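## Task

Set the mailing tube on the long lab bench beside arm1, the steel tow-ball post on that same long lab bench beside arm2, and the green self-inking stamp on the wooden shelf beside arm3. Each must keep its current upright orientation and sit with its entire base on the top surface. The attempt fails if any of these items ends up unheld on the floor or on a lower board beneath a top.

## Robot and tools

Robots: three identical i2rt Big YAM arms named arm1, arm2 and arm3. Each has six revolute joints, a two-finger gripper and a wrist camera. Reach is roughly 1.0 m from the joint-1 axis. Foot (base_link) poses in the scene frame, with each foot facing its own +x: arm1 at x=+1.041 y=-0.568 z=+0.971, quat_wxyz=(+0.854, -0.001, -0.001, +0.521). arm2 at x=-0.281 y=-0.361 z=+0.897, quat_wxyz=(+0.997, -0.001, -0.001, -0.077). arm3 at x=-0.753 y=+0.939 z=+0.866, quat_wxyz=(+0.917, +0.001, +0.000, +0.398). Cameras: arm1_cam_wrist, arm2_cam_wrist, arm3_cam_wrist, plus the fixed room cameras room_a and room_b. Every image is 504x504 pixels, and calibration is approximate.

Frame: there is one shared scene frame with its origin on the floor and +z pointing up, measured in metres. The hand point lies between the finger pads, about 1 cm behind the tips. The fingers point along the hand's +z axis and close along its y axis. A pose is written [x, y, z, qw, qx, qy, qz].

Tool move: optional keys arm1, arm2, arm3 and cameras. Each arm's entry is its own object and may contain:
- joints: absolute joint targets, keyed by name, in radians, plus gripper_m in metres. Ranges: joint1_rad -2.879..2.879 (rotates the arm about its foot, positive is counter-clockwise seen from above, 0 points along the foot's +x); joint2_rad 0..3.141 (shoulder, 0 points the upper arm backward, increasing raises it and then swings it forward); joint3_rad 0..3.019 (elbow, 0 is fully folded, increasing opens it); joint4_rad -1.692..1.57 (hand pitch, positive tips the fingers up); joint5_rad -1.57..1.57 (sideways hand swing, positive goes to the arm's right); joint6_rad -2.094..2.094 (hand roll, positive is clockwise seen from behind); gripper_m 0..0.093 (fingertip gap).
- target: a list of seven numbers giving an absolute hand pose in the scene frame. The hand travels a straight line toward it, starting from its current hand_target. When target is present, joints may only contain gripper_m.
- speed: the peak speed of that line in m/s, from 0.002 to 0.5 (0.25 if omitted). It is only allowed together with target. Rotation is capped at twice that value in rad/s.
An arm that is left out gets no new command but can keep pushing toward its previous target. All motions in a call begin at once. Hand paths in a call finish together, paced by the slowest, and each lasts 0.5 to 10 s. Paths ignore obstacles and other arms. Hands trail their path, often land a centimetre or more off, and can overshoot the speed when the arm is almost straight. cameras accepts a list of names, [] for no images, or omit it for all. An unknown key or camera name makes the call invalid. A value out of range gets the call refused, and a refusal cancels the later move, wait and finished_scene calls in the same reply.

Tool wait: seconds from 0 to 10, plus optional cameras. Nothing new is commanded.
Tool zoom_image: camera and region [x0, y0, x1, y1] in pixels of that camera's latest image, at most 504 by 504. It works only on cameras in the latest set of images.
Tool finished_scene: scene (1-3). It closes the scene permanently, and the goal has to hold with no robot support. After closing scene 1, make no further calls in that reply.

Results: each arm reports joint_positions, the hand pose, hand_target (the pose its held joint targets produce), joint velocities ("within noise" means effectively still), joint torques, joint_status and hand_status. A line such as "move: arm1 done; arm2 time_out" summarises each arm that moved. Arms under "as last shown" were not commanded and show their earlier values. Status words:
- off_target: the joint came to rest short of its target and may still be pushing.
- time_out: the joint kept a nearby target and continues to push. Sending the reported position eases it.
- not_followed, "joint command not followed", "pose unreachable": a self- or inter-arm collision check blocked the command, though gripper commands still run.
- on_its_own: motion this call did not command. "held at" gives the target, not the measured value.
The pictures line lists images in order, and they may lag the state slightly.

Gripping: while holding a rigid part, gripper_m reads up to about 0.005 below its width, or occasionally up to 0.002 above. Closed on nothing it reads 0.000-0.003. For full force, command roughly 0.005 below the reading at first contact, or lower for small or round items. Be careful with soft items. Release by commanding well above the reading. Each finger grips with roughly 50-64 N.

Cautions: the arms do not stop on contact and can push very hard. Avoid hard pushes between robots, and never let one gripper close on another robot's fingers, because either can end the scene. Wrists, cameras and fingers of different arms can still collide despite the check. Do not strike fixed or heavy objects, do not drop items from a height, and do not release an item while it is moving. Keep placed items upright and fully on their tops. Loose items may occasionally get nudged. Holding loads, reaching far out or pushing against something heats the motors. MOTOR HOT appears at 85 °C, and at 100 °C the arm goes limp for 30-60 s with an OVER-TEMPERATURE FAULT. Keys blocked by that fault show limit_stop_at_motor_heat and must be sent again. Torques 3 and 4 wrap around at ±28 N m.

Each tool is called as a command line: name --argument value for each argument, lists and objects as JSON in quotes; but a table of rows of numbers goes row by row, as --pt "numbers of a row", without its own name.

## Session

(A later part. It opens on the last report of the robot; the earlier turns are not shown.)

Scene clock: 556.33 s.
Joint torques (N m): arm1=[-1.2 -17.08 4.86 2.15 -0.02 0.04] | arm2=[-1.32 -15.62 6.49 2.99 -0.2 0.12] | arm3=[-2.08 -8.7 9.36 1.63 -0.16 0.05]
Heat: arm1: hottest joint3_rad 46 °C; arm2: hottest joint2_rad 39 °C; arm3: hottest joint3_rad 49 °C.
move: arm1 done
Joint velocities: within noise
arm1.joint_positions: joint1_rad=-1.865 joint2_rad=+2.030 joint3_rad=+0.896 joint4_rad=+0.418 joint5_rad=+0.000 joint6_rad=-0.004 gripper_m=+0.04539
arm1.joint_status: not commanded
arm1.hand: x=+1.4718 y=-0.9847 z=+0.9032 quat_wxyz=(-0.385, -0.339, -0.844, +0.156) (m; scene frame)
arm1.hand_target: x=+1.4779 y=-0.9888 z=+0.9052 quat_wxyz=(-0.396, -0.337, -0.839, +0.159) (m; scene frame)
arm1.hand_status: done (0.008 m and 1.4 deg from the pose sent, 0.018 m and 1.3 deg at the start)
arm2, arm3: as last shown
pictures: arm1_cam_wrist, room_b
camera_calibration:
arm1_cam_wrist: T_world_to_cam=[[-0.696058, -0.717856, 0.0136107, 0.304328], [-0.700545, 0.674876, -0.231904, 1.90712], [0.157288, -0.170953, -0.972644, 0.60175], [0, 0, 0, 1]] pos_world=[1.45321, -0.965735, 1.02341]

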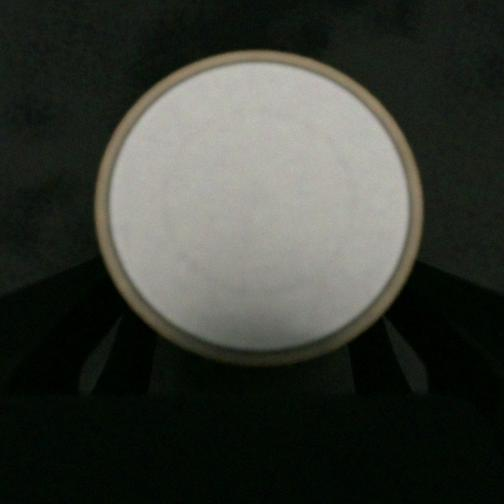

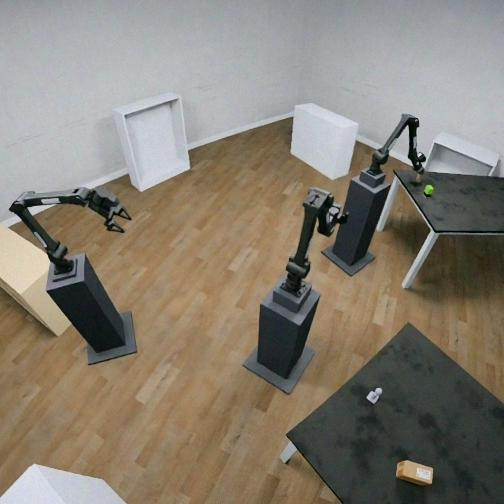

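move --arm1 '{"target":[1.478,-0.989,0.893,0.3958,0.3374,0.8392,-0.1591],"speed":0.02}' --cameras '[]'

move --arm1 '{"target":[1.478,-0.989,0.885,0.3958,0.3374,0.8392,-0.1591],"speed":0.02}' --cameras '["arm1_cam_wrist","room_b"]'

zoom_image --camera "room_b" --region '[374, 100, 474, 200]'

Scene clock: 566.53 s.
Joint torques (N m): arm1=[-1.2 -17.14 4.93 2.32 -0.02 0.04] | arm2=[-0.26 -15.91 6.61 2.92 -0.18 0.09] | arm3=[-2.08 -8.7 9.37 1.59 -0.16 0.05]
Heat: arm1: hottest joint3_rad 45 °C; arm2: hottest joint2_rad 39 °C; arm3: hottest joint3_rad 49 °C.
move: arm1 done
Joint velocities: within noise
arm1.joint_positions: joint1_rad=-1.865 joint2_rad=+2.062 joint3_rad=+0.896 joint4_rad=+0.446 joint5_rad=+0.000 joint6_rad=-0.004 gripper_m=+0.04539
arm1.joint_status: not commanded
arm1.hand: x=+1.4704 y=-0.9834 z=+0.8902 quat_wxyz=(-0.384, -0.339, -0.844, +0.156) (m; scene frame)
arm1.hand_target: x=+1.4778 y=-0.9888 z=+0.8931 quat_wxyz=(-0.396, -0.337, -0.839, +0.159) (m; scene frame)
arm1.hand_status: done (0.010 m and 1.6 deg from the pose sent, 0.013 m and 1.4 deg at the start)
arm2, arm3: as last shown
pictures: none
No camera images: "cameras" was empty.

Scene clock: 567.50 s.
Joint torques (N m): arm1=[-1.26 -17.2 5 2.37 -0.02 0.04] | arm2=[-0.32 -16.44 6.52 3.07 -0.19 0.11] | arm3=[-2.14 -8.82 9.37 1.61 -0.15 0.05]
Heat: arm1: hottest joint3_rad 45 °C; arm2: hottest joint2_rad 39 °C; arm3: hottest joint3_rad 49 °C.
move: arm1 off_target
Joint velocities: within noise
arm1.joint_positions: joint1_rad=-1.865 joint2_rad=+2.083 joint3_rad=+0.896 joint4_rad=+0.465 joint5_rad=+0.000 joint6_rad=-0.004 gripper_m=+0.04539
arm1.joint_status: not commanded
arm1.hand: x=+1.4693 y=-0.9823 z=+0.8813 quat_wxyz=(-0.383, -0.340, -0.845, +0.155) (m; scene frame)
arm1.hand_target: x=+1.4778 y=-0.9887 z=+0.8853 quat_wxyz=(-0.396, -0.337, -0.839, +0.159) (m; scene frame)
arm1.hand_status: off_target (0.012 m and 1.7 deg from the pose sent, 0.011 m and 1.6 deg at the start)
arm2, arm3: as last shown
pictures: arm1_cam_wrist, room_b
camera_calibration:
arm1_cam_wrist: T_world_to_cam=[[-0.695957, -0.717954, 0.0135958, 0.304438], [-0.701641, 0.675872, -0.225605, 1.8957], [0.152785, -0.166551, -0.974124, 0.593538], [0, 0, 0, 1]] pos_world=[1.45129, -0.963823, 1.00172]

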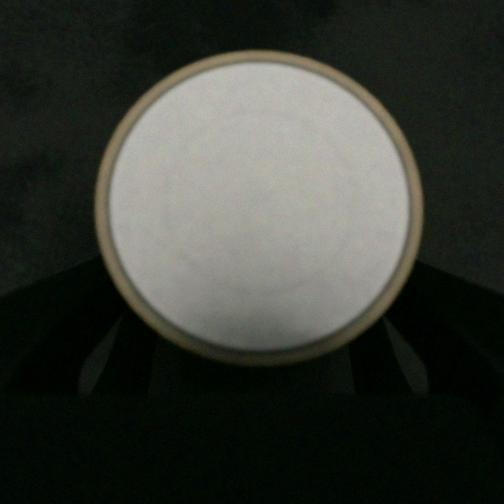

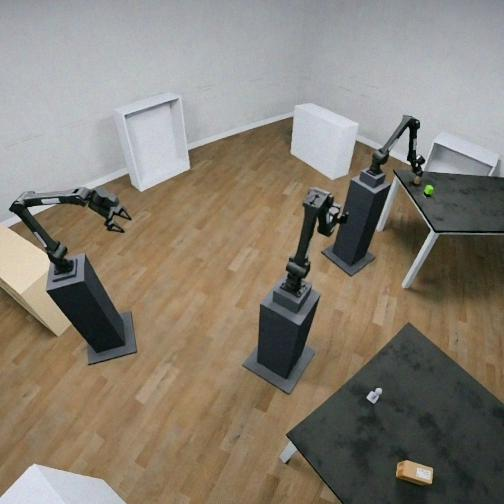

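Scaled by 5.040 from the camera's 504x504 image, which has a finer 720x720 frame.

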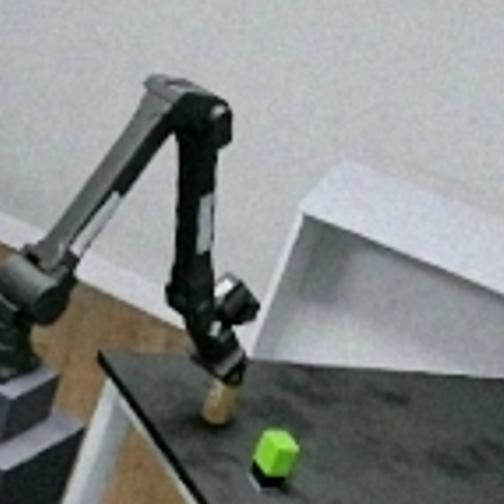

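move --arm1 '{"target":[1.483,-0.993,0.874,0.3958,0.3374,0.8392,-0.1591],"speed":0.02}' --cameras '[]'

move --arm1 '{"target":[1.483,-0.993,0.864,0.3958,0.3374,0.8392,-0.1591],"speed":0.02}' --cameras '["arm1_cam_wrist","room_b"]'

zoom_image --camera "room_b" --region '[374, 100, 474, 200]'

Scene clock: 578.73 s.
Joint torques (N m): arm1=[-1.08 -17.2 5.78 2.22 0.01 0.05] | arm2=[-0.91 -16.62 6.52 2.77 -0.15 0.08] | arm3=[-2.26 -8.7 9.35 1.63 -0.17 0.05]
Heat: arm1: hottest joint3_rad 44 °C; arm2: hottest joint2_rad 39 °C; arm3: hottest joint3_rad 50 °C.
move: arm1 off_target
Joint velocities: within noise
arm1.joint_positions: joint1_rad=-1.865 joint2_rad=+2.118 joint3_rad=+0.905 joint4_rad=+0.477 joint5_rad=+0.000 joint6_rad=-0.004 gripper_m=+0.04539
arm1.joint_status: not commanded
arm1.hand: x=+1.4684 y=-0.9814 z=+0.8666 quat_wxyz=(-0.377, -0.341, -0.848, +0.153) (m; scene frame)
arm1.hand_target: x=+1.4825 y=-0.9924 z=+0.8745 quat_wxyz=(-0.396, -0.337, -0.839, +0.159) (m; scene frame)
arm1.hand_status: off_target (0.020 m and 2.5 deg from the pose sent, 0.019 m and 1.7 deg at the start)
arm2, arm3: as last shown
pictures: none
No camera images: "cameras" was empty.

Scene clock: 579.77 s.
Joint torques (N m): arm1=[-1.14 -16.91 5.46 1.99 0.02 0.05] | arm2=[-0.91 -16.09 6.48 2.86 -0.19 0.13] | arm3=[-1.96 -8.7 9.36 1.61 -0.17 0.04]
Heat: arm1: hottest joint3_rad 44 °C; arm2: hottest joint2_rad 39 °C; arm3: hottest joint3_rad 50 °C.
move: arm1 off_target
Joint velocities: within noise
arm1.joint_positions: joint1_rad=-1.865 joint2_rad=+2.136 joint3_rad=+0.917 joint4_rad=+0.505 joint5_rad=+0.000 joint6_rad=-0.004 gripper_m=+0.04539
arm1.joint_status: not commanded
arm1.hand: x=+1.4728 y=-0.9856 z=+0.8646 quat_wxyz=(-0.386, -0.339, -0.844, +0.156) (m; scene frame)
arm1.hand_target: x=+1.4827 y=-0.9926 z=+0.8642 quat_wxyz=(-0.396, -0.337, -0.839, +0.159) (m; scene frame)
arm1.hand_status: off_target (0.013 m and 1.3 deg from the pose sent, 0.019 m and 2.5 deg at the start)
arm2, arm3: as last shown
pictures: arm1_cam_wrist, room_b
camera_calibration:
arm1_cam_wrist: T_world_to_cam=[[-0.696064, -0.717851, 0.0136227, 0.304975], [-0.700426, 0.674753, -0.232618, 1.89985], [0.157793, -0.171458, -0.972473, 0.562617], [0, 0, 0, 1]] pos_world=[1.45421, -0.966537, 0.984913]

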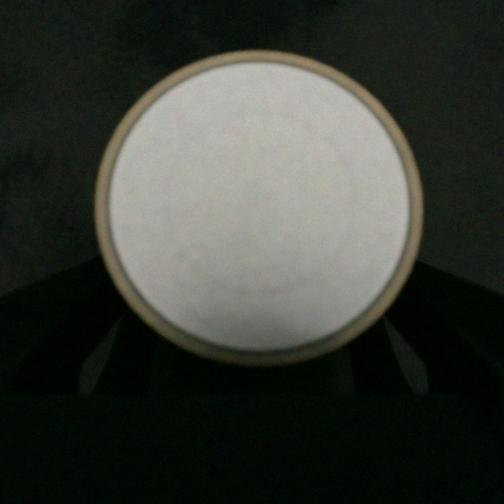

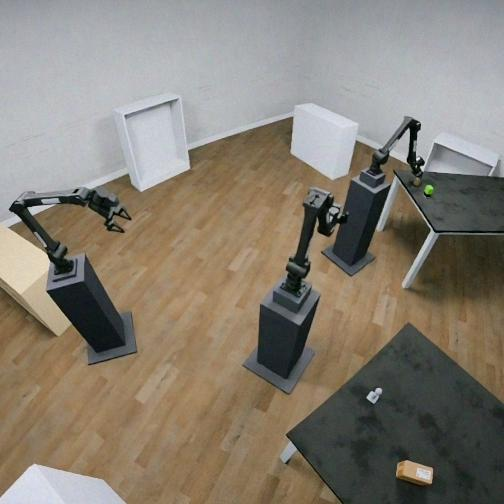

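Scaled by 5.040 from the camera's 504x504 image, which has a finer 720x720 frame.

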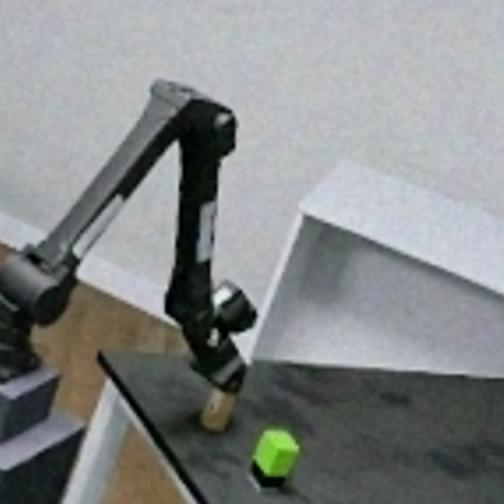

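move --arm1 '{"target":[1.483,-0.993,0.855,0.3958,0.3374,0.8392,-0.1591],"speed":0.02}' --cameras '["arm1_cam_wrist"]'

Scene clock: 590.40 s.
Joint torques (N m): arm1=[-1.14 -15.97 5.07 1.88 0.02 0.05] | arm2=[-0.91 -15.44 6.5 2.82 -0.15 0.14] | arm3=[-2.2 -8.59 9.42 1.61 -0.16 0.04]
Heat: arm1: hottest joint3_rad 43 °C; arm2: hottest joint2_rad 39 °C; arm3: hottest joint3_rad 50 °C.
move: arm1 off_target
Joint velocities: within noise
arm1.joint_positions: joint1_rad=-1.865 joint2_rad=+2.150 joint3_rad=+0.927 joint4_rad=+0.530 joint5_rad=+0.000 joint6_rad=-0.004 gripper_m=+0.04539
arm1.joint_status: not commanded
arm1.hand: x=+1.4773 y=-0.9900 z=+0.8648 quat_wxyz=(-0.395, -0.337, -0.839, +0.160) (m; scene frame)
arm1.hand_target: x=+1.4827 y=-0.9926 z=+0.8552 quat_wxyz=(-0.396, -0.337, -0.839, +0.159) (m; scene frame)
arm1.hand_status: off_target (0.012 m and 0.2 deg from the pose sent, 0.016 m and 1.3 deg at the start)
arm2.joint_positions: joint1_rad=-0.004 joint2_rad=+1.708 joint3_rad=+0.659 joint4_rad=+1.007 joint5_rad=-0.040 joint6_rad=-0.006 gripper_m=+0.08995
arm2.joint_status: not commanded
arm2.hand: x=+0.2922 y=-0.4459 z=+1.0529 quat_wxyz=(-0.691, -0.041, -0.720, +0.043) (m; scene frame)
arm2.hand_target: x=+0.2901 y=-0.4509 z=+1.0719 quat_wxyz=(-0.707, -0.044, -0.705, +0.045) (m; scene frame)
arm2.hand_status: not commanded
arm3.joint_positions: joint1_rad=-2.037 joint2_rad=+1.307 joint3_rad=+1.437 joint4_rad=-0.822 joint5_rad=-0.003 joint6_rad=-0.007 gripper_m=+0.08996
arm3.joint_status: not commanded
arm3.hand: x=-0.5595 y=+0.4144 z=+1.2700 quat_wxyz=(-0.348, -0.515, -0.745, +0.243) (m; scene frame)
arm3.hand_target: x=-0.5649 y=+0.4149 z=+1.2699 quat_wxyz=(-0.346, -0.520, -0.742, +0.242) (m; scene frame)
arm3.hand_status: not commanded
pictures: arm1_cam_wrist
camera_calibration:
arm1_cam_wrist: T_world_to_cam=[[-0.696251, -0.717671, 0.0135258, 0.305471], [-0.69664, 0.671067, -0.253698, 1.91488], [0.172995, -0.18606, -0.967189, 0.519778], [0, 0, 0, 1]] pos_world=[1.45675, -0.969077, 0.984395]

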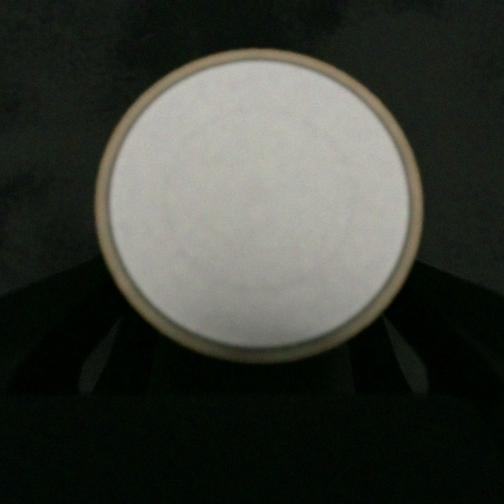

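move --arm1 '{"target":[1.480,-0.990,0.866,0.3958,0.3374,0.8392,-0.1591],"speed":0.02}' --cameras '[]'

move --arm1 '{"joints":{"gripper_m":0.06}}' --cameras '["arm1_cam_wrist"]'

move --arm1 '{"joints":{"gripper_m":0.092}}' --cameras '["arm1_cam_wrist"]'

Scene clock: 600.53 s.
Joint torques (N m): arm1=[-1.08 -18.73 3.81 1.32 0.02 0.05] | arm2=[-0.67 -16.67 6.42 2.85 -0.21 0.12] | arm3=[-2.02 -8.53 9.35 1.55 -0.17 0.06]
Heat: arm1: hottest joint3_rad 42 °C; arm2: hottest joint2_rad 39 °C; arm3: hottest joint3_rad 50 °C.
move: arm1 done
Joint velocities: within noise
arm1.joint_positions: joint1_rad=-1.865 joint2_rad=+2.150 joint3_rad=+0.927 joint4_rad=+0.530 joint5_rad=+0.000 joint6_rad=-0.004 gripper_m=+0.04539
arm1.joint_status: not commanded
arm1.hand: x=+1.4773 y=-0.9900 z=+0.8648 quat_wxyz=(-0.395, -0.337, -0.839, +0.160) (m; scene frame)
arm1.hand_target: x=+1.4800 y=-0.9900 z=+0.8660 quat_wxyz=(-0.396, -0.337, -0.839, +0.159) (m; scene frame)
arm1.hand_status: done (0.003 m and 0.2 deg from the pose sent, 0.003 m and 0.2 deg at the start)
arm2, arm3: as last shown
pictures: none
No camera images: "cameras" was empty.

Scene clock: 601.07 s.
Joint torques (N m): arm1=[-1.2 -18.67 3.96 1.32 0.04 0.05] | arm2=[-0.32 -16.15 6.5 2.99 -0.15 0.14] | arm3=[-1.96 -8.64 9.32 1.65 -0.17 0.05]
Heat: arm1: hottest joint3_rad 42 °C; arm2: hottest joint2_rad 39 °C; arm3: hottest joint3_rad 50 °C.
move: arm1 done
Joint velocities: within noise
arm1.joint_positions: joint1_rad=-1.865 joint2_rad=+2.150 joint3_rad=+0.927 joint4_rad=+0.530 joint5_rad=+0.000 joint6_rad=-0.004 gripper_m=+0.05984
arm1.joint_status: all done
arm1.hand: x=+1.4773 y=-0.9900 z=+0.8648 quat_wxyz=(-0.395, -0.337, -0.839, +0.160) (m; scene frame)
arm1.hand_target: x=+1.4800 y=-0.9900 z=+0.8660 quat_wxyz=(-0.396, -0.337, -0.839, +0.159) (m; scene frame)
arm1.hand_status: not commanded
arm2, arm3: as last shown
pictures: arm1_cam_wrist
camera_calibration:
arm1_cam_wrist: T_world_to_cam=[[-0.696305, -0.717618, 0.013514, 0.30568], [-0.696512, 0.67104, -0.25412, 1.91518], [0.173293, -0.186358, -0.967078, 0.519026], [0, 0, 0, 1]] pos_world=[1.45685, -0.969078, 0.984494]

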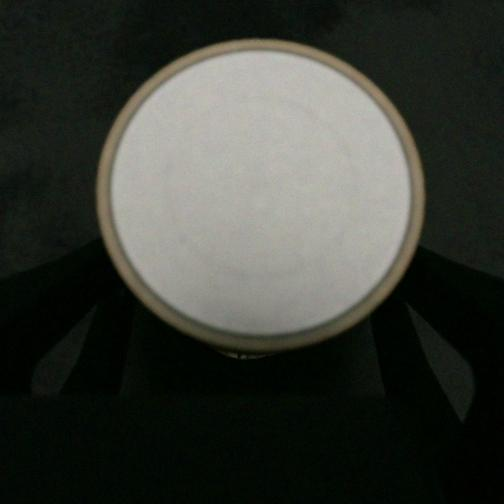

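Scene clock: 601.70 s.
Joint torques (N m): arm1=[-1.08 -18.67 3.81 1.33 0.02 0.05] | arm2=[-0.79 -16.67 6.57 2.82 -0.21 0.11] | arm3=[-2.2 -8.88 9.36 1.61 -0.17 0.06]
Heat: arm1: hottest joint3_rad 42 °C; arm2: hottest joint2_rad 39 °C; arm3: hottest joint3_rad 50 °C.
move: arm1 done
Joint velocities: within noise
arm1.joint_positions: joint1_rad=-1.865 joint2_rad=+2.150 joint3_rad=+0.927 joint4_rad=+0.530 joint5_rad=+0.000 joint6_rad=-0.004 gripper_m=+0.09180
arm1.joint_status: all done
arm1.hand: x=+1.4773 y=-0.9900 z=+0.8648 quat_wxyz=(-0.395, -0.337, -0.839, +0.160) (m; scene frame)
arm1.hand_target: x=+1.4800 y=-0.9900 z=+0.8660 quat_wxyz=(-0.396, -0.337, -0.839, +0.159) (m; scene frame)
arm1.hand_status: not commanded
arm2, arm3: as last shown
pictures: arm1_cam_wrist
camera_calibration:
arm1_cam_wrist: T_world_to_cam=[[-0.696305, -0.717618, 0.013514, 0.30568], [-0.696512, 0.67104, -0.25412, 1.91518], [0.173293, -0.186358, -0.967078, 0.519026], [0, 0, 0, 1]] pos_world=[1.45685, -0.969078, 0.984494]

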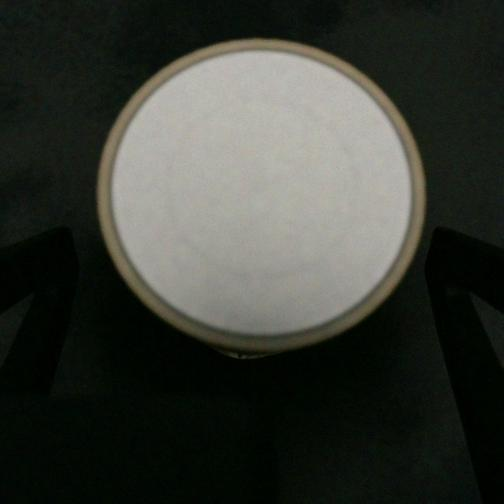

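move --arm1 '{"target":[1.355,-0.87,1.0,0.3958,0.3374,0.8392,-0.1591]}' --arm3 '{"joints":{"joint1_rad":-1.2}}' --cameras '["arm1_cam_wrist"]'

move --arm1 '{"target":[1.243,-0.949,1.02,0.3282,0.4752,0.7923,-0.1968]}' --cameras '["arm1_cam_wrist"]'

move --arm1 '{"target":[1.306,-1.093,0.862,0.3282,0.4752,0.7923,-0.1968]}' --cameras '["arm1_cam_wrist"]'

Scene clock: 627.53 s.
Joint torques (N m): arm1=[-1.08 -12.04 4.31 1.16 0.02 0.05] | arm2=[-0.91 -15.56 6.57 2.73 -0.17 0.15] | arm3=[-0.79 -8.7 9.37 1.63 -0.12 0.06]
Heat: arm1: hottest joint3_rad 41 °C; arm2: hottest joint2_rad 39 °C; arm3: hottest joint3_rad 50 °C.
move: arm1 done; arm3 done
Joint velocities: within noise
arm1.joint_positions: joint1_rad=-1.865 joint2_rad=+1.478 joint3_rad=+0.439 joint4_rad=+0.351 joint5_rad=+0.000 joint6_rad=-0.004 gripper_m=+0.09189
arm1.joint_status: not commanded
arm1.hand: x=+1.3566 y=-0.8735 z=+0.9989 quat_wxyz=(-0.397, -0.337, -0.838, +0.161) (m; scene frame)
arm1.hand_target: x=+1.3551 y=-0.8701 z=+1.0000 quat_wxyz=(-0.396, -0.337, -0.839, +0.159) (m; scene frame)
arm1.hand_status: done (0.004 m and 0.3 deg from the pose sent, 0.218 m and 0.2 deg at the start)
arm2: as last shown
arm3.joint_positions: joint1_rad=-1.205 joint2_rad=+1.307 joint3_rad=+1.437 joint4_rad=-0.822 joint5_rad=-0.004 joint6_rad=-0.007 gripper_m=+0.08996
arm3.joint_status: all done
arm3.hand: x=-0.2350 y=+0.7286 z=+1.2701 quat_wxyz=(-0.417, -0.170, -0.889, +0.080) (m; scene frame)
arm3.hand_target: x=-0.2361 y=+0.7321 z=+1.2700 quat_wxyz=(-0.415, -0.170, -0.890, +0.078) (m; scene frame)
arm3.hand_status: not commanded
pictures: arm1_cam_wrist
camera_calibration:
arm1_cam_wrist: T_world_to_cam=[[-0.69635, -0.717574, 0.0135821, 0.303457], [-0.695687, 0.670217, -0.258513, 1.78956], [0.176399, -0.189464, -0.965912, 0.683278], [0, 0, 0, 1]] pos_world=[1.33576, -0.852187, 1.11849]

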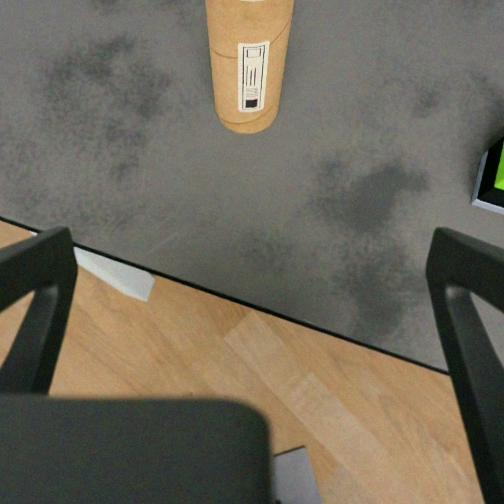

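Scene clock: 629.00 s.
Joint torques (N m): arm1=[-2.02 -11.11 8.44 0.88 -0.05 0.03] | arm2=[-0.32 -15.79 6.49 2.93 -0.22 0.11] | arm3=[-1.03 -8.82 9.39 1.63 -0.11 0.05]
Heat: arm1: hottest joint3_rad 41 °C; arm2: hottest joint2_rad 39 °C; arm3: hottest joint3_rad 50 °C.
move: arm1 off_target
Joint velocities: within noise
arm1.joint_positions: joint1_rad=-2.171 joint2_rad=+1.368 joint3_rad=+0.449 joint4_rad=+0.087 joint5_rad=+0.002 joint6_rad=-0.004 gripper_m=+0.09189
arm1.joint_status: not commanded
arm1.hand: x=+1.2355 y=-0.9291 z=+0.9994 quat_wxyz=(-0.310, -0.476, -0.802, +0.186) (m; scene frame)
arm1.hand_target: x=+1.2425 y=-0.9480 z=+1.0204 quat_wxyz=(-0.328, -0.475, -0.792, +0.197) (m; scene frame)
arm1.hand_status: off_target (0.030 m and 2.6 deg from the pose sent, 0.138 m and 18.9 deg at the start)
arm2, arm3: as last shown
pictures: arm1_cam_wrist
camera_calibration:
arm1_cam_wrist: T_world_to_cam=[[-0.880047, -0.474661, 0.0146445, 0.630756], [-0.473001, 0.873389, -0.116028, 1.51389], [0.0422837, -0.109037, -0.993138, 0.962122], [0, 0, 0, 1]] pos_world=[1.23049, -0.917915, 1.12194]

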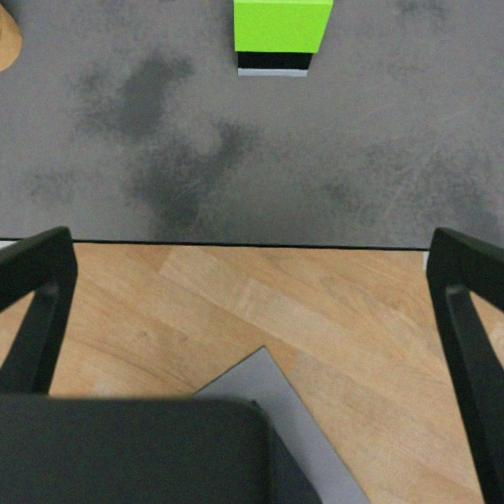

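Scene clock: 630.80 s.
Joint torques (N m): arm1=[-2.14 -16.73 5.53 2.03 -0.05 -0.13] | arm2=[-0.26 -16.21 6.53 2.85 -0.19 0.07] | arm3=[-0.97 -8.64 9.42 1.59 -0.12 0.06]
Heat: arm1: hottest joint3_rad 41 °C; arm2: hottest joint2_rad 39 °C; arm3: hottest joint3_rad 50 °C.
move: arm1 off_target
Joint velocities: within noise
arm1.joint_positions: joint1_rad=-2.196 joint2_rad=+2.092 joint3_rad=+0.878 joint4_rad=+0.389 joint5_rad=-0.016 joint6_rad=-0.007 gripper_m=+0.09189
arm1.joint_status: not commanded
arm1.hand: x=+1.3024 y=-1.0753 z=+0.8566 quat_wxyz=(-0.315, -0.481, -0.797, +0.185) (m; scene frame)
arm1.hand_target: x=+1.3057 y=-1.0923 z=+0.8624 quat_wxyz=(-0.328, -0.475, -0.792, +0.197) (m; scene frame)
arm1.hand_status: off_target (0.019 m and 2.2 deg from the pose sent, 0.225 m and 2.6 deg at the start)
arm2, arm3: as last shown
pictures: arm1_cam_wrist
camera_calibration:
arm1_cam_wrist: T_world_to_cam=[[-0.88483, -0.465902, 0.00347021, 0.647513], [-0.462731, 0.877891, -0.12324, 1.65429], [0.054371, -0.110652, -0.992371, 0.78348], [0, 0, 0, 1]] pos_world=[1.29583, -1.06391, 0.979129]

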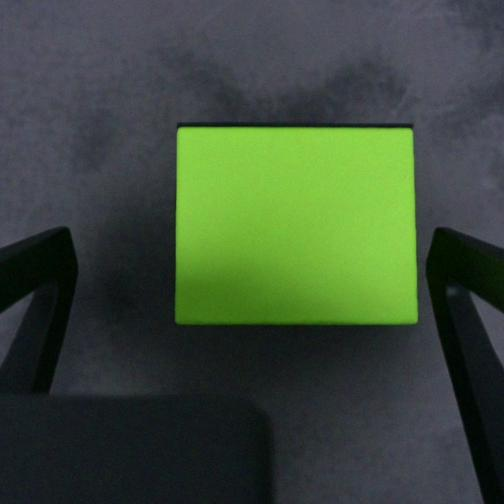

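move --arm1 '{"target":[1.299,-1.104,0.864,0.3282,0.4752,0.7923,-0.1968]}' --cameras '["arm1_cam_wrist"]'

move --arm1 '{"joints":{"gripper_m":0.044}}' --cameras '["arm1_cam_wrist"]'

Scene clock: 638.87 s.
Joint torques (N m): arm1=[-1.9 -17.44 5.75 1.44 -0.06 -0.15] | arm2=[-0.5 -15.68 6.61 2.92 -0.2 0.16] | arm3=[-1.03 -8.76 9.33 1.58 -0.13 0.05]
Heat: arm1: hottest joint3_rad 41 °C; arm2: hottest joint2_rad 39 °C; arm3: hottest joint3_rad 50 °C.
move: arm1 off_target
Joint velocities: within noise
arm1.joint_positions: joint1_rad=-2.222 joint2_rad=+2.093 joint3_rad=+0.898 joint4_rad=+0.389 joint5_rad=-0.033 joint6_rad=-0.024 gripper_m=+0.09189
arm1.joint_status: not commanded
arm1.hand: x=+1.2960 y=-1.0901 z=+0.8621 quat_wxyz=(-0.322, -0.480, -0.793, +0.190) (m; scene frame)
arm1.hand_target: x=+1.2988 y=-1.1037 z=+0.8644 quat_wxyz=(-0.328, -0.475, -0.792, +0.197) (m; scene frame)
arm1.hand_status: off_target (0.014 m and 1.2 deg from the pose sent, 0.030 m and 2.2 deg at the start)
arm2, arm3: as last shown
pictures: arm1_cam_wrist
camera_calibration:
arm1_cam_wrist: T_world_to_cam=[[-0.886212, -0.46327, 0.00299594, 0.640073], [-0.458939, 0.877007, -0.142244, 1.67544], [0.0632699, -0.127433, -0.989827, 0.755591], [0, 0, 0, 1]] pos_world=[1.28836, -1.07656, 0.984307]

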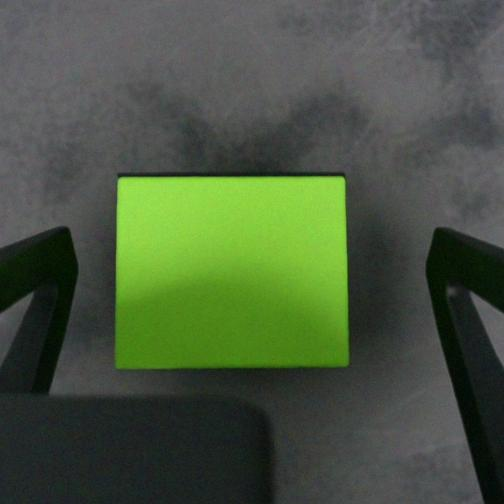

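Scene clock: 639.53 s.
Joint torques (N m): arm1=[-1.9 -16.91 5.74 1.43 -0.04 -0.12] | arm2=[-0.67 -16.21 6.5 2.92 -0.18 0.14] | arm3=[-1.08 -8.64 9.37 1.57 -0.12 0.06]
Heat: arm1: hottest joint3_rad 41 °C; arm2: hottest joint2_rad 39 °C; arm3: hottest joint3_rad 50 °C.
move: arm1 off_target
Joint velocities: within noise
arm1.joint_positions: joint1_rad=-2.222 joint2_rad=+2.093 joint3_rad=+0.898 joint4_rad=+0.389 joint5_rad=-0.034 joint6_rad=-0.024 gripper_m=+0.05068
arm1.joint_status: gripper_m off_target (ended at +0.05071, target +0.04400)
arm1.hand: x=+1.2961 y=-1.0900 z=+0.8621 quat_wxyz=(-0.322, -0.480, -0.793, +0.189) (m; scene frame)
arm1.hand_target: x=+1.2988 y=-1.1037 z=+0.8644 quat_wxyz=(-0.328, -0.475, -0.792, +0.197) (m; scene frame)
arm1.hand_status: not commanded
arm2.joint_positions: joint1_rad=-0.004 joint2_rad=+1.708 joint3_rad=+0.659 joint4_rad=+1.007 joint5_rad=-0.040 joint6_rad=-0.006 gripper_m=+0.08995
arm2.joint_status: not commanded
arm2.hand: x=+0.2922 y=-0.4459 z=+1.0529 quat_wxyz=(-0.691, -0.041, -0.720, +0.043) (m; scene frame)
arm2.hand_target: x=+0.2901 y=-0.4509 z=+1.0719 quat_wxyz=(-0.707, -0.044, -0.705, +0.045) (m; scene frame)
arm2.hand_status: not commanded
arm3: as last shown
pictures: arm1_cam_wrist
camera_calibration:
arm1_cam_wrist: T_world_to_cam=[[-0.885813, -0.464034, 0.0026702, 0.639057], [-0.459653, 0.876631, -0.142257, 1.67596], [0.0636712, -0.12724, -0.989826, 0.75528], [0, 0, 0, 1]] pos_world=[1.28836, -1.07656, 0.984307]

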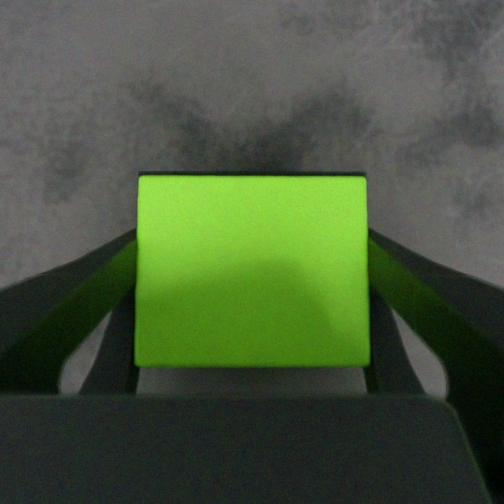

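move --arm1 '{"target":[1.245,-0.99,1.1,0.3282,0.4752,0.7923,-0.1968]}' --cameras '["arm1_cam_wrist"]'

move --arm1 '{"joints":{"joint1_rad":1.89,"joint5_rad":0,"joint6_rad":0}}' --cameras '[]'

move --arm1 '{"target":[0.418,-0.472,1.178,0.0303,-0.9177,0.0714,0.3895]}' --cameras '["arm1_cam_wrist","arm2_cam_wrist"]'

Scene clock: 656.23 s.
Joint torques (N m): arm1=[-1.9 -11.63 7.49 1.09 -0.05 -0.13] | arm2=[-0.67 -15.91 6.48 3 -0.24 0.14] | arm3=[-0.85 -8.7 9.33 1.62 -0.13 0.05]
Heat: arm1: hottest joint3_rad 41 °C; arm2: hottest joint2_rad 39 °C; arm3: hottest joint3_rad 50 °C.
move: arm1 done
Joint velocities: within noise
arm1.joint_positions: joint1_rad=-2.222 joint2_rad=+1.277 joint3_rad=+0.689 joint4_rad=-0.203 joint5_rad=-0.034 joint6_rad=-0.024 gripper_m=+0.05068
arm1.joint_status: not commanded
arm1.hand: x=+1.2474 y=-0.9886 z=+1.0957 quat_wxyz=(-0.328, -0.479, -0.791, +0.193) (m; scene frame)
arm1.hand_target: x=+1.2450 y=-0.9900 z=+1.1000 quat_wxyz=(-0.328, -0.475, -0.792, +0.197) (m; scene frame)
arm1.hand_status: done (0.005 m and 0.6 deg from the pose sent, 0.263 m and 1.2 deg at the start)
arm2, arm3: as last shown
pictures: arm1_cam_wrist
camera_calibration:
arm1_cam_wrist: T_world_to_cam=[[-0.885854, -0.463952, 0.00326044, 0.64184], [-0.458657, 0.874642, -0.156958, 1.6108], [0.0699692, -0.140537, -0.9876, 0.979096], [0, 0, 0, 1]] pos_world=[1.23887, -0.97349, 1.21769]

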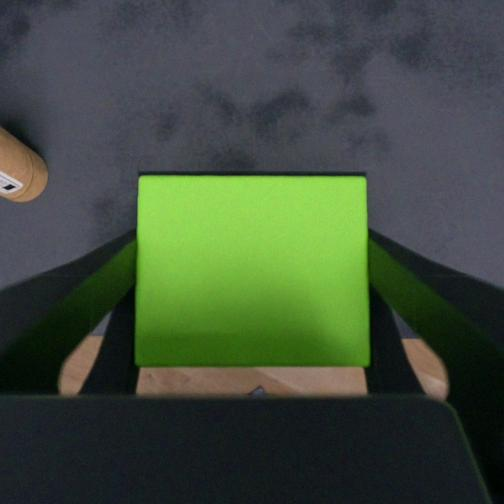

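Scene clock: 659.03 s.
Joint torques (N m): arm1=[-0.79 -11.75 7.47 1.1 0.07 0.14] | arm2=[-0.62 -16.32 6.54 3.06 -0.23 0.11] | arm3=[-0.73 -8.88 9.39 1.61 -0.13 0.05]
Heat: arm1: hottest joint3_rad 41 °C; arm2: hottest joint2_rad 39 °C; arm3: hottest joint3_rad 50 °C.
move: arm1 done
Joint velocities: within noise
arm1.joint_positions: joint1_rad=+1.884 joint2_rad=+1.277 joint3_rad=+0.689 joint4_rad=-0.203 joint5_rad=-0.001 joint6_rad=-0.012 gripper_m=+0.05068
arm1.joint_status: all done
arm1.hand: x=+0.5775 y=-0.4918 z=+1.0935 quat_wxyz=(-0.032, +0.923, -0.069, -0.377) (m; scene frame)
arm1.hand_target: x=+0.5768 y=-0.4945 z=+1.0978 quat_wxyz=(-0.029, +0.922, -0.072, -0.379) (m; scene frame)
arm1.hand_status: not commanded
arm2, arm3: as last shown
pictures: none
No camera images: "cameras" was empty.

Scene clock: 660.63 s.
Joint torques (N m): arm1=[-0.62 -15.74 12.41 1.06 0.09 0.15] | arm2=[-0.44 -16.09 6.54 2.96 -0.2 0.11] | arm3=[-0.79 -8.7 9.33 1.65 -0.12 0.05]
Heat: arm1: hottest joint3_rad 41 °C; arm2: hottest joint2_rad 39 °C; arm3: hottest joint3_rad 50 °C.
move: arm1 off_target
Joint velocities: within noise
arm1.joint_positions: joint1_rad=+1.887 joint2_rad=+1.560 joint3_rad=+1.161 joint4_rad=-0.413 joint5_rad=+0.002 joint6_rad=-0.010 gripper_m=+0.05068
arm1.joint_status: not commanded
arm1.hand: x=+0.4400 y=-0.4705 z=+1.1506 quat_wxyz=(-0.032, +0.927, -0.069, -0.368) (m; scene frame)
arm1.hand_target: x=+0.4200 y=-0.4723 z=+1.1785 quat_wxyz=(-0.030, +0.918, -0.071, -0.390) (m; scene frame)
arm1.hand_status: off_target (0.035 m and 2.7 deg from the pose sent, 0.182 m and 1.6 deg at the start)
arm2, arm3: as last shown
pictures: arm1_cam_wrist, arm2_cam_wrist
camera_calibration:
arm1_cam_wrist: T_world_to_cam=[[0.155248, 0.987688, 0.0192346, 0.373367], [0.979624, -0.151411, -0.131956, -0.348309], [-0.127419, 0.0393286, -0.991069, 1.33801], [0, 0, 0, 1]] pos_world=[0.453735, -0.47413, 1.27292]
arm2_cam_wrist: T_world_to_cam=[[-0.112883, -0.993588, 0.00638892, -0.417306], [-0.620143, 0.0654283, -0.781755, 1.03516], [0.776324, -0.0922085, -0.623553, 0.509045], [0, 0, 0, 1]] pos_world=[0.199657, -0.435421, 1.12932]

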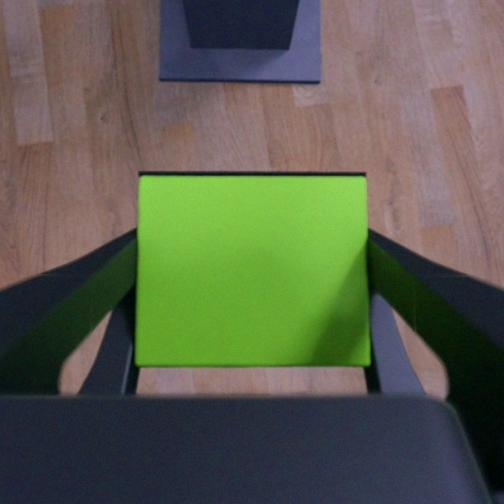

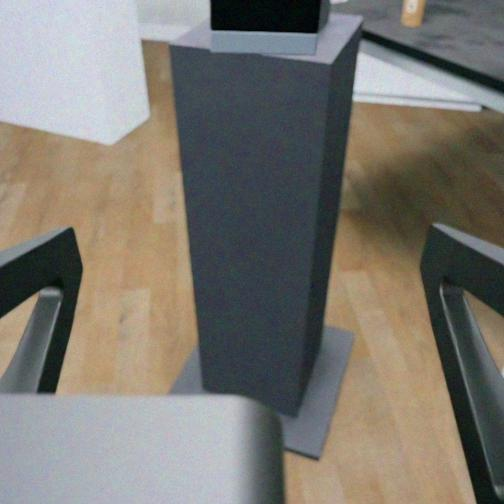

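move --arm2 '{"target":[0.40,-0.467,1.09,0.7136,0.0542,0.6963,-0.0555],"speed":0.2}' --cameras '["arm2_cam_wrist"]'

Scene clock: 676.50 s.
Joint torques (N m): arm1=[-0.56 -15.74 12.37 1.09 0.09 0.15] | arm2=[0.44 -15.97 11.93 1.84 0.1 0.16] | arm3=[-1.03 -8.88 9.33 1.55 -0.11 0.06]
Heat: arm1: hottest joint3_rad 46 °C; arm2: hottest joint2_rad 39 °C; arm3: hottest joint3_rad 50 °C.
move: arm2 off_target
Joint velocities: within noise
arm1: as last shown
arm1.hand: x=+0.4400 y=-0.4705 z=+1.1506 quat_wxyz=(-0.032, +0.927, -0.070, -0.368) (m; scene frame)
arm1.hand_target: x=+0.4200 y=-0.4723 z=+1.1784 quat_wxyz=(-0.030, +0.918, -0.071, -0.390) (m; scene frame)
arm2.joint_positions: joint1_rad=-0.004 joint2_rad=+1.832 joint3_rad=+0.937 joint4_rad=+0.890 joint5_rad=-0.002 joint6_rad=-0.006 gripper_m=+0.08995
arm2.joint_status: not commanded
arm2.hand: x=+0.3833 y=-0.4670 z=+1.0774 quat_wxyz=(-0.703, -0.053, -0.707, +0.058) (m; scene frame)
arm2.hand_target: x=+0.3987 y=-0.4667 z=+1.0901 quat_wxyz=(-0.713, -0.054, -0.696, +0.055) (m; scene frame)
arm2.hand_status: off_target (0.021 m and 1.7 deg from the pose sent, 0.116 m and 4.3 deg at the start)
arm3.joint_positions: joint1_rad=-1.205 joint2_rad=+1.307 joint3_rad=+1.437 joint4_rad=-0.822 joint5_rad=-0.004 joint6_rad=-0.007 gripper_m=+0.08996
arm3.joint_status: not commanded
arm3.hand: x=-0.2350 y=+0.7286 z=+1.2701 quat_wxyz=(-0.417, -0.170, -0.889, +0.080) (m; scene frame)
arm3.hand_target: x=-0.2361 y=+0.7321 z=+1.2700 quat_wxyz=(-0.415, -0.170, -0.890, +0.078) (m; scene frame)
arm3.hand_status: not commanded
pictures: arm2_cam_wrist
camera_calibration:
arm2_cam_wrist: T_world_to_cam=[[-0.150225, -0.988618, 0.00817966, -0.41347], [-0.588798, 0.0828182, -0.804026, 1.13235], [0.794197, -0.125601, -0.594538, 0.397982], [0, 0, 0, 1]] pos_world=[0.288539, -0.452556, 1.15044]

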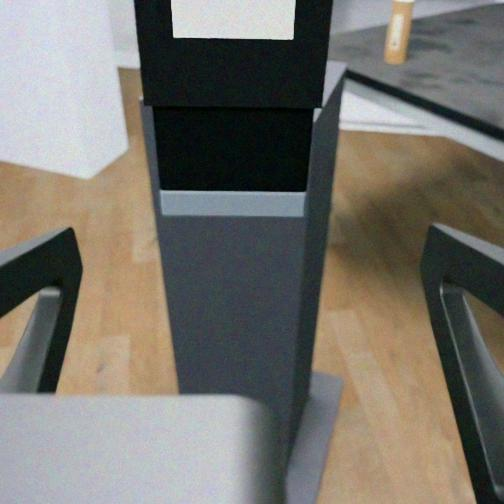

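move --arm2 '{"target":[0.474,-0.470,1.087,0.7136,0.0542,0.6963,-0.0555],"speed":0.12}' --cameras '["arm2_cam_wrist"]'

Scene clock: 689.37 s.
Joint torques (N m): arm1=[-0.56 -15.68 12.36 1.07 0.09 0.15] | arm2=[0.56 -18.67 12.98 1.73 0.08 0.12] | arm3=[-0.91 -8.7 9.36 1.61 -0.13 0.04]
Heat: arm1: hottest joint3_rad 48 °C; arm2: hottest joint2_rad 40 °C; arm3: hottest joint3_rad 50 °C.
move: arm2 off_target
Joint velocities: within noise
arm1, arm3: as last shown
arm2.joint_positions: joint1_rad=+0.004 joint2_rad=+1.973 joint3_rad=+1.169 joint4_rad=+0.797 joint5_rad=+0.012 joint6_rad=-0.006 gripper_m=+0.08995
arm2.joint_status: not commanded
arm2.hand: x=+0.4562 y=-0.4754 z=+1.0739 quat_wxyz=(-0.703, -0.055, -0.707, +0.060) (m; scene frame)
arm2.hand_target: x=+0.4724 y=-0.4697 z=+1.0871 quat_wxyz=(-0.714, -0.054, -0.696, +0.055) (m; scene frame)
arm2.hand_status: off_target (0.023 m and 1.8 deg from the pose sent, 0.091 m and 1.7 deg at the start)
pictures: arm2_cam_wrist
camera_calibration:
arm2_cam_wrist: T_world_to_cam=[[-0.156635, -0.987622, 0.00826343, -0.407512], [-0.589423, 0.0867613, -0.803152, 1.17434], [0.792493, -0.130672, -0.595717, 0.336564], [0, 0, 0, 1]] pos_world=[0.361626, -0.460375, 1.14704]

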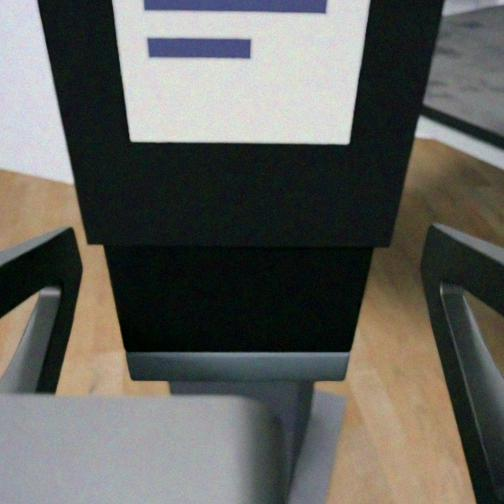

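move --arm2 '{"joints":{"gripper_m":0.038}}' --cameras '["arm2_cam_wrist"]'

Scene clock: 706.33 s.
Joint torques (N m): arm1=[-0.62 -15.68 12.36 1.07 0.1 0.08] | arm2=[-0.09 -18.67 12.86 1.81 -0.05 0.1] | arm3=[-0.97 -8.76 9.36 1.63 -0.13 0.05]
Heat: arm1: hottest joint3_rad 50 °C; arm2: hottest joint2_rad 41 °C; arm3: hottest joint3_rad 50 °C.
move: arm2 off_target
Joint velocities: within noise
arm1, arm3: as last shown
arm1.joint_positions: joint1_rad=+1.887 joint2_rad=+1.560 joint3_rad=+1.161 joint4_rad=-0.413 joint5_rad=+0.002 joint6_rad=-0.004 gripper_m=+0.05068
arm1.hand: x=+0.4400 y=-0.4705 z=+1.1506 quat_wxyz=(-0.030, +0.927, -0.073, -0.368) (m; scene frame)
arm2.joint_positions: joint1_rad=+0.005 joint2_rad=+1.973 joint3_rad=+1.170 joint4_rad=+0.796 joint5_rad=+0.015 joint6_rad=+0.000 gripper_m=+0.04827
arm2.joint_status: gripper_m off_target (ended at +0.04830, target +0.03800)
arm2.hand: x=+0.4564 y=-0.4751 z=+1.0736 quat_wxyz=(-0.702, -0.058, -0.707, +0.058) (m; scene frame)
arm2.hand_target: x=+0.4724 y=-0.4696 z=+1.0872 quat_wxyz=(-0.714, -0.054, -0.696, +0.055) (m; scene frame)
arm2.hand_status: not commanded
pictures: arm2_cam_wrist
camera_calibration:
arm2_cam_wrist: T_world_to_cam=[[-0.158109, -0.987418, 0.00256759, -0.400206], [-0.589134, 0.0922469, -0.802752, 1.17624], [0.792415, -0.128435, -0.596307, 0.338033], [0, 0, 0, 1]] pos_world=[0.361825, -0.46026, 1.14683]

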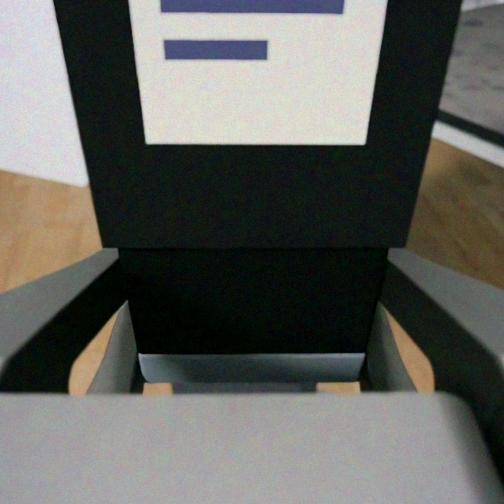

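move --arm1 '{"joints":{"gripper_m":0.09}}' --cameras '[]'

move --arm1 '{"target":[0.55,-0.49,1.28,0.0303,-0.9177,0.0714,0.3895]}' --cameras '["arm1_cam_wrist","arm2_cam_wrist"]'

move --arm2 '{"joints":{"joint1_rad":2.07}}' --arm3 '{"target":[-0.572,0.435,1.275,0.3332,0.5240,0.7483,-0.2333]}' --cameras '["arm2_cam_wrist","arm3_cam_wrist"]'

Scene clock: 724.93 s.
Joint torques (N m): arm1=[-0.62 -15.68 12.04 1.07 0.1 0.08] | arm2=[0.79 -18.78 12.79 2.07 0.02 0.08] | arm3=[-0.79 -8.82 9.37 1.63 -0.11 0.05]
Heat: arm1: hottest joint3_rad 52 °C; arm2: hottest joint3_rad 42 °C; arm3: hottest joint3_rad 50 °C.
move: arm1 done
Joint velocities: within noise
arm1.joint_positions: joint1_rad=+1.887 joint2_rad=+1.560 joint3_rad=+1.166 joint4_rad=-0.413 joint5_rad=+0.002 joint6_rad=-0.004 gripper_m=+0.08983
arm1.joint_status: all done
arm1.hand: x=+0.4384 y=-0.4702 z=+1.1531 quat_wxyz=(-0.031, +0.926, -0.073, -0.370) (m; scene frame)
arm1.hand_target: x=+0.4199 y=-0.4723 z=+1.1785 quat_wxyz=(-0.030, +0.918, -0.071, -0.390) (m; scene frame)
arm1.hand_status: not commanded
arm2.joint_positions: joint1_rad=+0.005 joint2_rad=+1.979 joint3_rad=+1.170 joint4_rad=+0.793 joint5_rad=+0.015 joint6_rad=+0.000 gripper_m=+0.04827
arm2.joint_status: not commanded
arm2.hand: x=+0.4567 y=-0.4751 z=+1.0687 quat_wxyz=(-0.699, -0.058, -0.710, +0.058) (m; scene frame)
arm2.hand_target: x=+0.4724 y=-0.4696 z=+1.0873 quat_wxyz=(-0.714, -0.054, -0.696, +0.055) (m; scene frame)
arm2.hand_status: not commanded
arm3: as last shown
pictures: none
No camera images: "cameras" was empty.

Scene clock: 726.47 s.
Joint torques (N m): arm1=[-1.03 -11.46 8.42 1.07 -0.02 0.04] | arm2=[0.44 -19.02 12.86 2.03 0 0.04] | arm3=[-0.79 -8.76 9.35 1.62 -0.11 0.05]
Heat: arm1: hottest joint3_rad 51 °C; arm2: hottest joint3_rad 42 °C; arm3: hottest joint3_rad 50 °C.
move: arm1 done
Joint velocities: within noise
arm1.joint_positions: joint1_rad=+1.887 joint2_rad=+1.172 joint3_rad=+1.111 joint4_rad=-0.695 joint5_rad=+0.002 joint6_rad=-0.004 gripper_m=+0.08992
arm1.joint_status: not commanded
arm1.hand: x=+0.5474 y=-0.4875 z=+1.2820 quat_wxyz=(-0.032, +0.916, -0.072, -0.394) (m; scene frame)
arm1.hand_target: x=+0.5499 y=-0.4899 z=+1.2801 quat_wxyz=(-0.030, +0.918, -0.071, -0.390) (m; scene frame)
arm1.hand_status: done (0.004 m and 0.6 deg from the pose sent, 0.170 m and 2.4 deg at the start)
arm2, arm3: as last shown
pictures: arm1_cam_wrist, arm2_cam_wrist
camera_calibration:
arm1_cam_wrist: T_world_to_cam=[[0.161048, 0.986842, 0.0143674, 0.373586], [0.969776, -0.155526, -0.188004, -0.363653], [-0.183295, 0.0442108, -0.982063, 1.50407], [0, 0, 0, 1]] pos_world=[0.568186, -0.491724, 1.40336]
arm2_cam_wrist: T_world_to_cam=[[-0.158178, -0.987407, 0.00266224, -0.400329], [-0.596112, 0.0933443, -0.797457, 1.17052], [0.787166, -0.127727, -0.60337, 0.345218], [0, 0, 0, 1]] pos_world=[0.362694, -0.460456, 1.1428]

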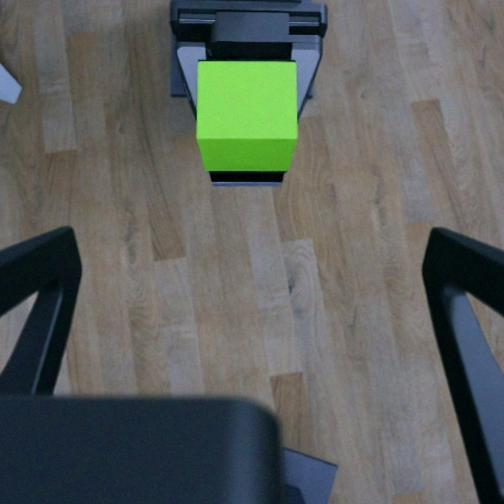

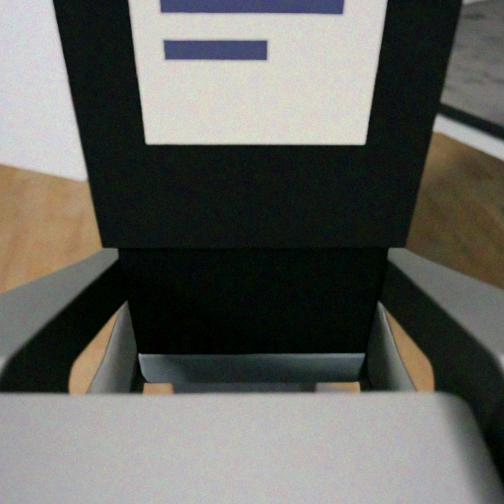

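Scene clock: 729.23 s.
Joint torques (N m): arm1=[-1.03 -11.58 8.38 1.07 -0.01 0.04] | arm2=[-0.15 -20.37 10.44 1.98 0.01 0.06] | arm3=[-1.49 -7.36 14.82 1.46 -0.13 -0.07]
Heat: arm1: hottest joint3_rad 51 °C; arm2: hottest joint3_rad 42 °C; arm3: hottest joint3_rad 51 °C.
move: arm2 done; arm3 off_target
Joint velocities: within noise
arm1: as last shown
arm2.joint_positions: joint1_rad=+2.074 joint2_rad=+1.988 joint3_rad=+1.199 joint4_rad=+0.792 joint5_rad=+0.014 joint6_rad=+0.000 gripper_m=+0.04823
arm2.joint_status: all done
arm2.hand: x=-0.5355 y=+0.3498 z=+1.0748 quat_wxyz=(-0.410, +0.576, -0.409, -0.576) (m; scene frame)
arm2.hand_target: x=-0.5345 y=+0.3566 z=+1.0851 quat_wxyz=(-0.416, +0.569, -0.407, -0.581) (m; scene frame)
arm2.hand_status: not commanded
arm3.joint_positions: joint1_rad=-2.043 joint2_rad=+1.256 joint3_rad=+1.349 joint4_rad=-0.889 joint5_rad=-0.003 joint6_rad=+0.004 gripper_m=+0.08997
arm3.joint_status: not commanded
arm3.hand: x=-0.5745 y=+0.4465 z=+1.2346 quat_wxyz=(-0.309, -0.533, -0.758, +0.215) (m; scene frame)
arm3.hand_target: x=-0.5728 y=+0.4374 z=+1.2744 quat_wxyz=(-0.334, -0.524, -0.748, +0.234) (m; scene frame)
arm3.hand_status: off_target (0.042 m and 3.8 deg from the pose sent, 0.447 m and 48.4 deg at the start)
pictures: arm2_cam_wrist, arm3_cam_wrist
camera_calibration:
arm2_cam_wrist: T_world_to_cam=[[0.942791, 0.333378, 0.00195201, 0.385532], [0.198313, -0.556102, -0.807107, 1.16983], [-0.267986, 0.761321, -0.590401, 0.345234], [0, 0, 0, 1]] pos_world=[-0.502951, 0.259182, 1.14725]
arm3_cam_wrist: T_world_to_cam=[[-0.938806, -0.344318, -0.00940444, -0.373806], [-0.339444, 0.929462, -0.144495, -0.428045], [0.0584932, -0.13246, -0.989461, 1.43894], [0, 0, 0, 1]] pos_world=[-0.580397, 0.459746, 1.35841]

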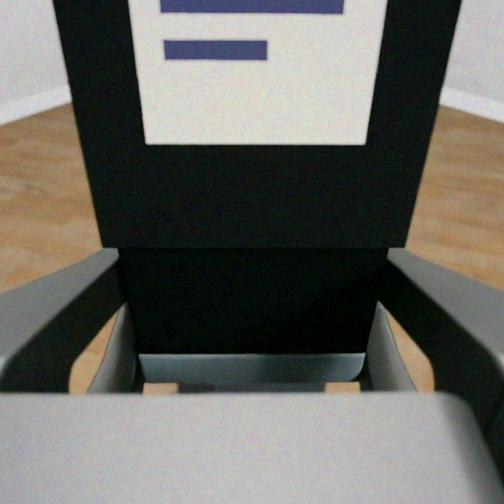

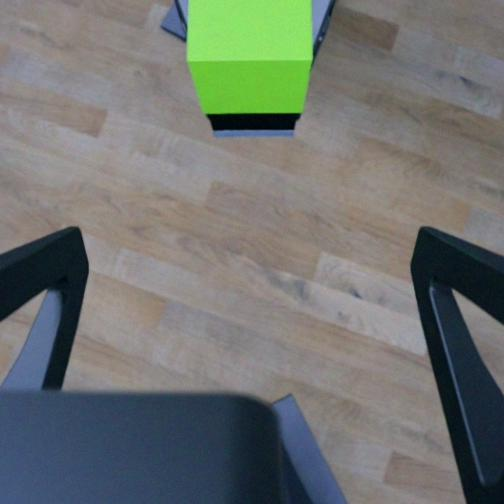

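move --arm3 '{"target":[-0.536,0.324,1.202,0.3332,0.5240,0.7483,-0.2333],"speed":0.15}' --cameras '["arm3_cam_wrist","arm2_cam_wrist"]'

Scene clock: 766.07 s.
Joint torques (N m): arm1=[-1.03 -11.58 8.36 1.09 -0.02 0.04] | arm2=[-0.21 -19.96 10.4 2.09 0.05 0.04] | arm3=[-2.26 -10.99 14.72 2.44 -0.26 -0.09]
Heat: arm1: hottest joint3_rad 48 °C; arm2: hottest joint2_rad 40 °C; arm3: hottest joint3_rad 64 °C.
move: arm3 off_target
Joint velocities: within noise
arm1, arm2: as last shown
arm3.joint_positions: joint1_rad=-2.044 joint2_rad=+1.540 joint3_rad=+1.451 joint4_rad=-0.728 joint5_rad=-0.005 joint6_rad=+0.001 gripper_m=+0.08997
arm3.joint_status: not commanded
arm3.hand: x=-0.5390 y=+0.3476 z=+1.1615 quat_wxyz=(-0.302, -0.534, -0.762, +0.210) (m; scene frame)
arm3.hand_target: x=-0.5373 y=+0.3276 z=+1.2022 quat_wxyz=(-0.333, -0.524, -0.748, +0.234) (m; scene frame)
arm3.hand_status: off_target (0.047 m and 4.9 deg from the pose sent, 0.133 m and 3.8 deg at the start)
pictures: arm2_cam_wrist, arm3_cam_wrist
camera_calibration:
arm2_cam_wrist: T_world_to_cam=[[0.942791, 0.333378, 0.00195201, 0.385532], [0.198313, -0.556102, -0.807107, 1.16983], [-0.267986, 0.761321, -0.590401, 0.345234], [0, 0, 0, 1]] pos_world=[-0.502951, 0.259182, 1.14725]
arm3_cam_wrist: T_world_to_cam=[[-0.937833, -0.346994, -0.00801122, -0.375433], [-0.343336, 0.930835, -0.125166, -0.359725], [0.050889, -0.114634, -0.992103, 1.34416], [0, 0, 0, 1]] pos_world=[-0.544003, 0.358658, 1.28551]

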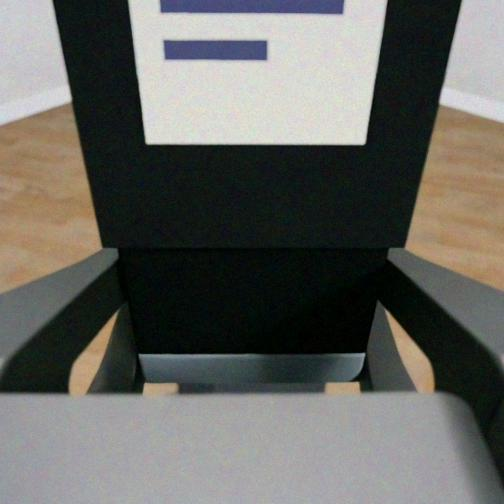

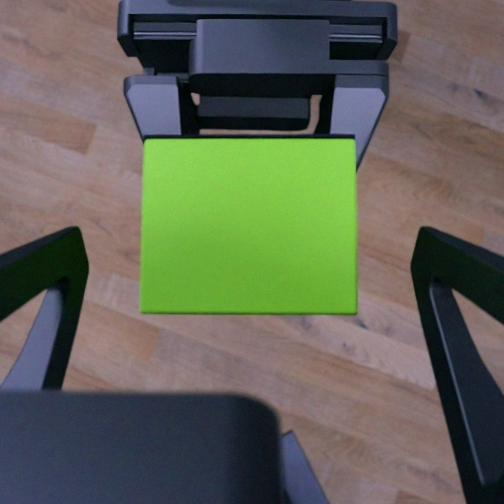

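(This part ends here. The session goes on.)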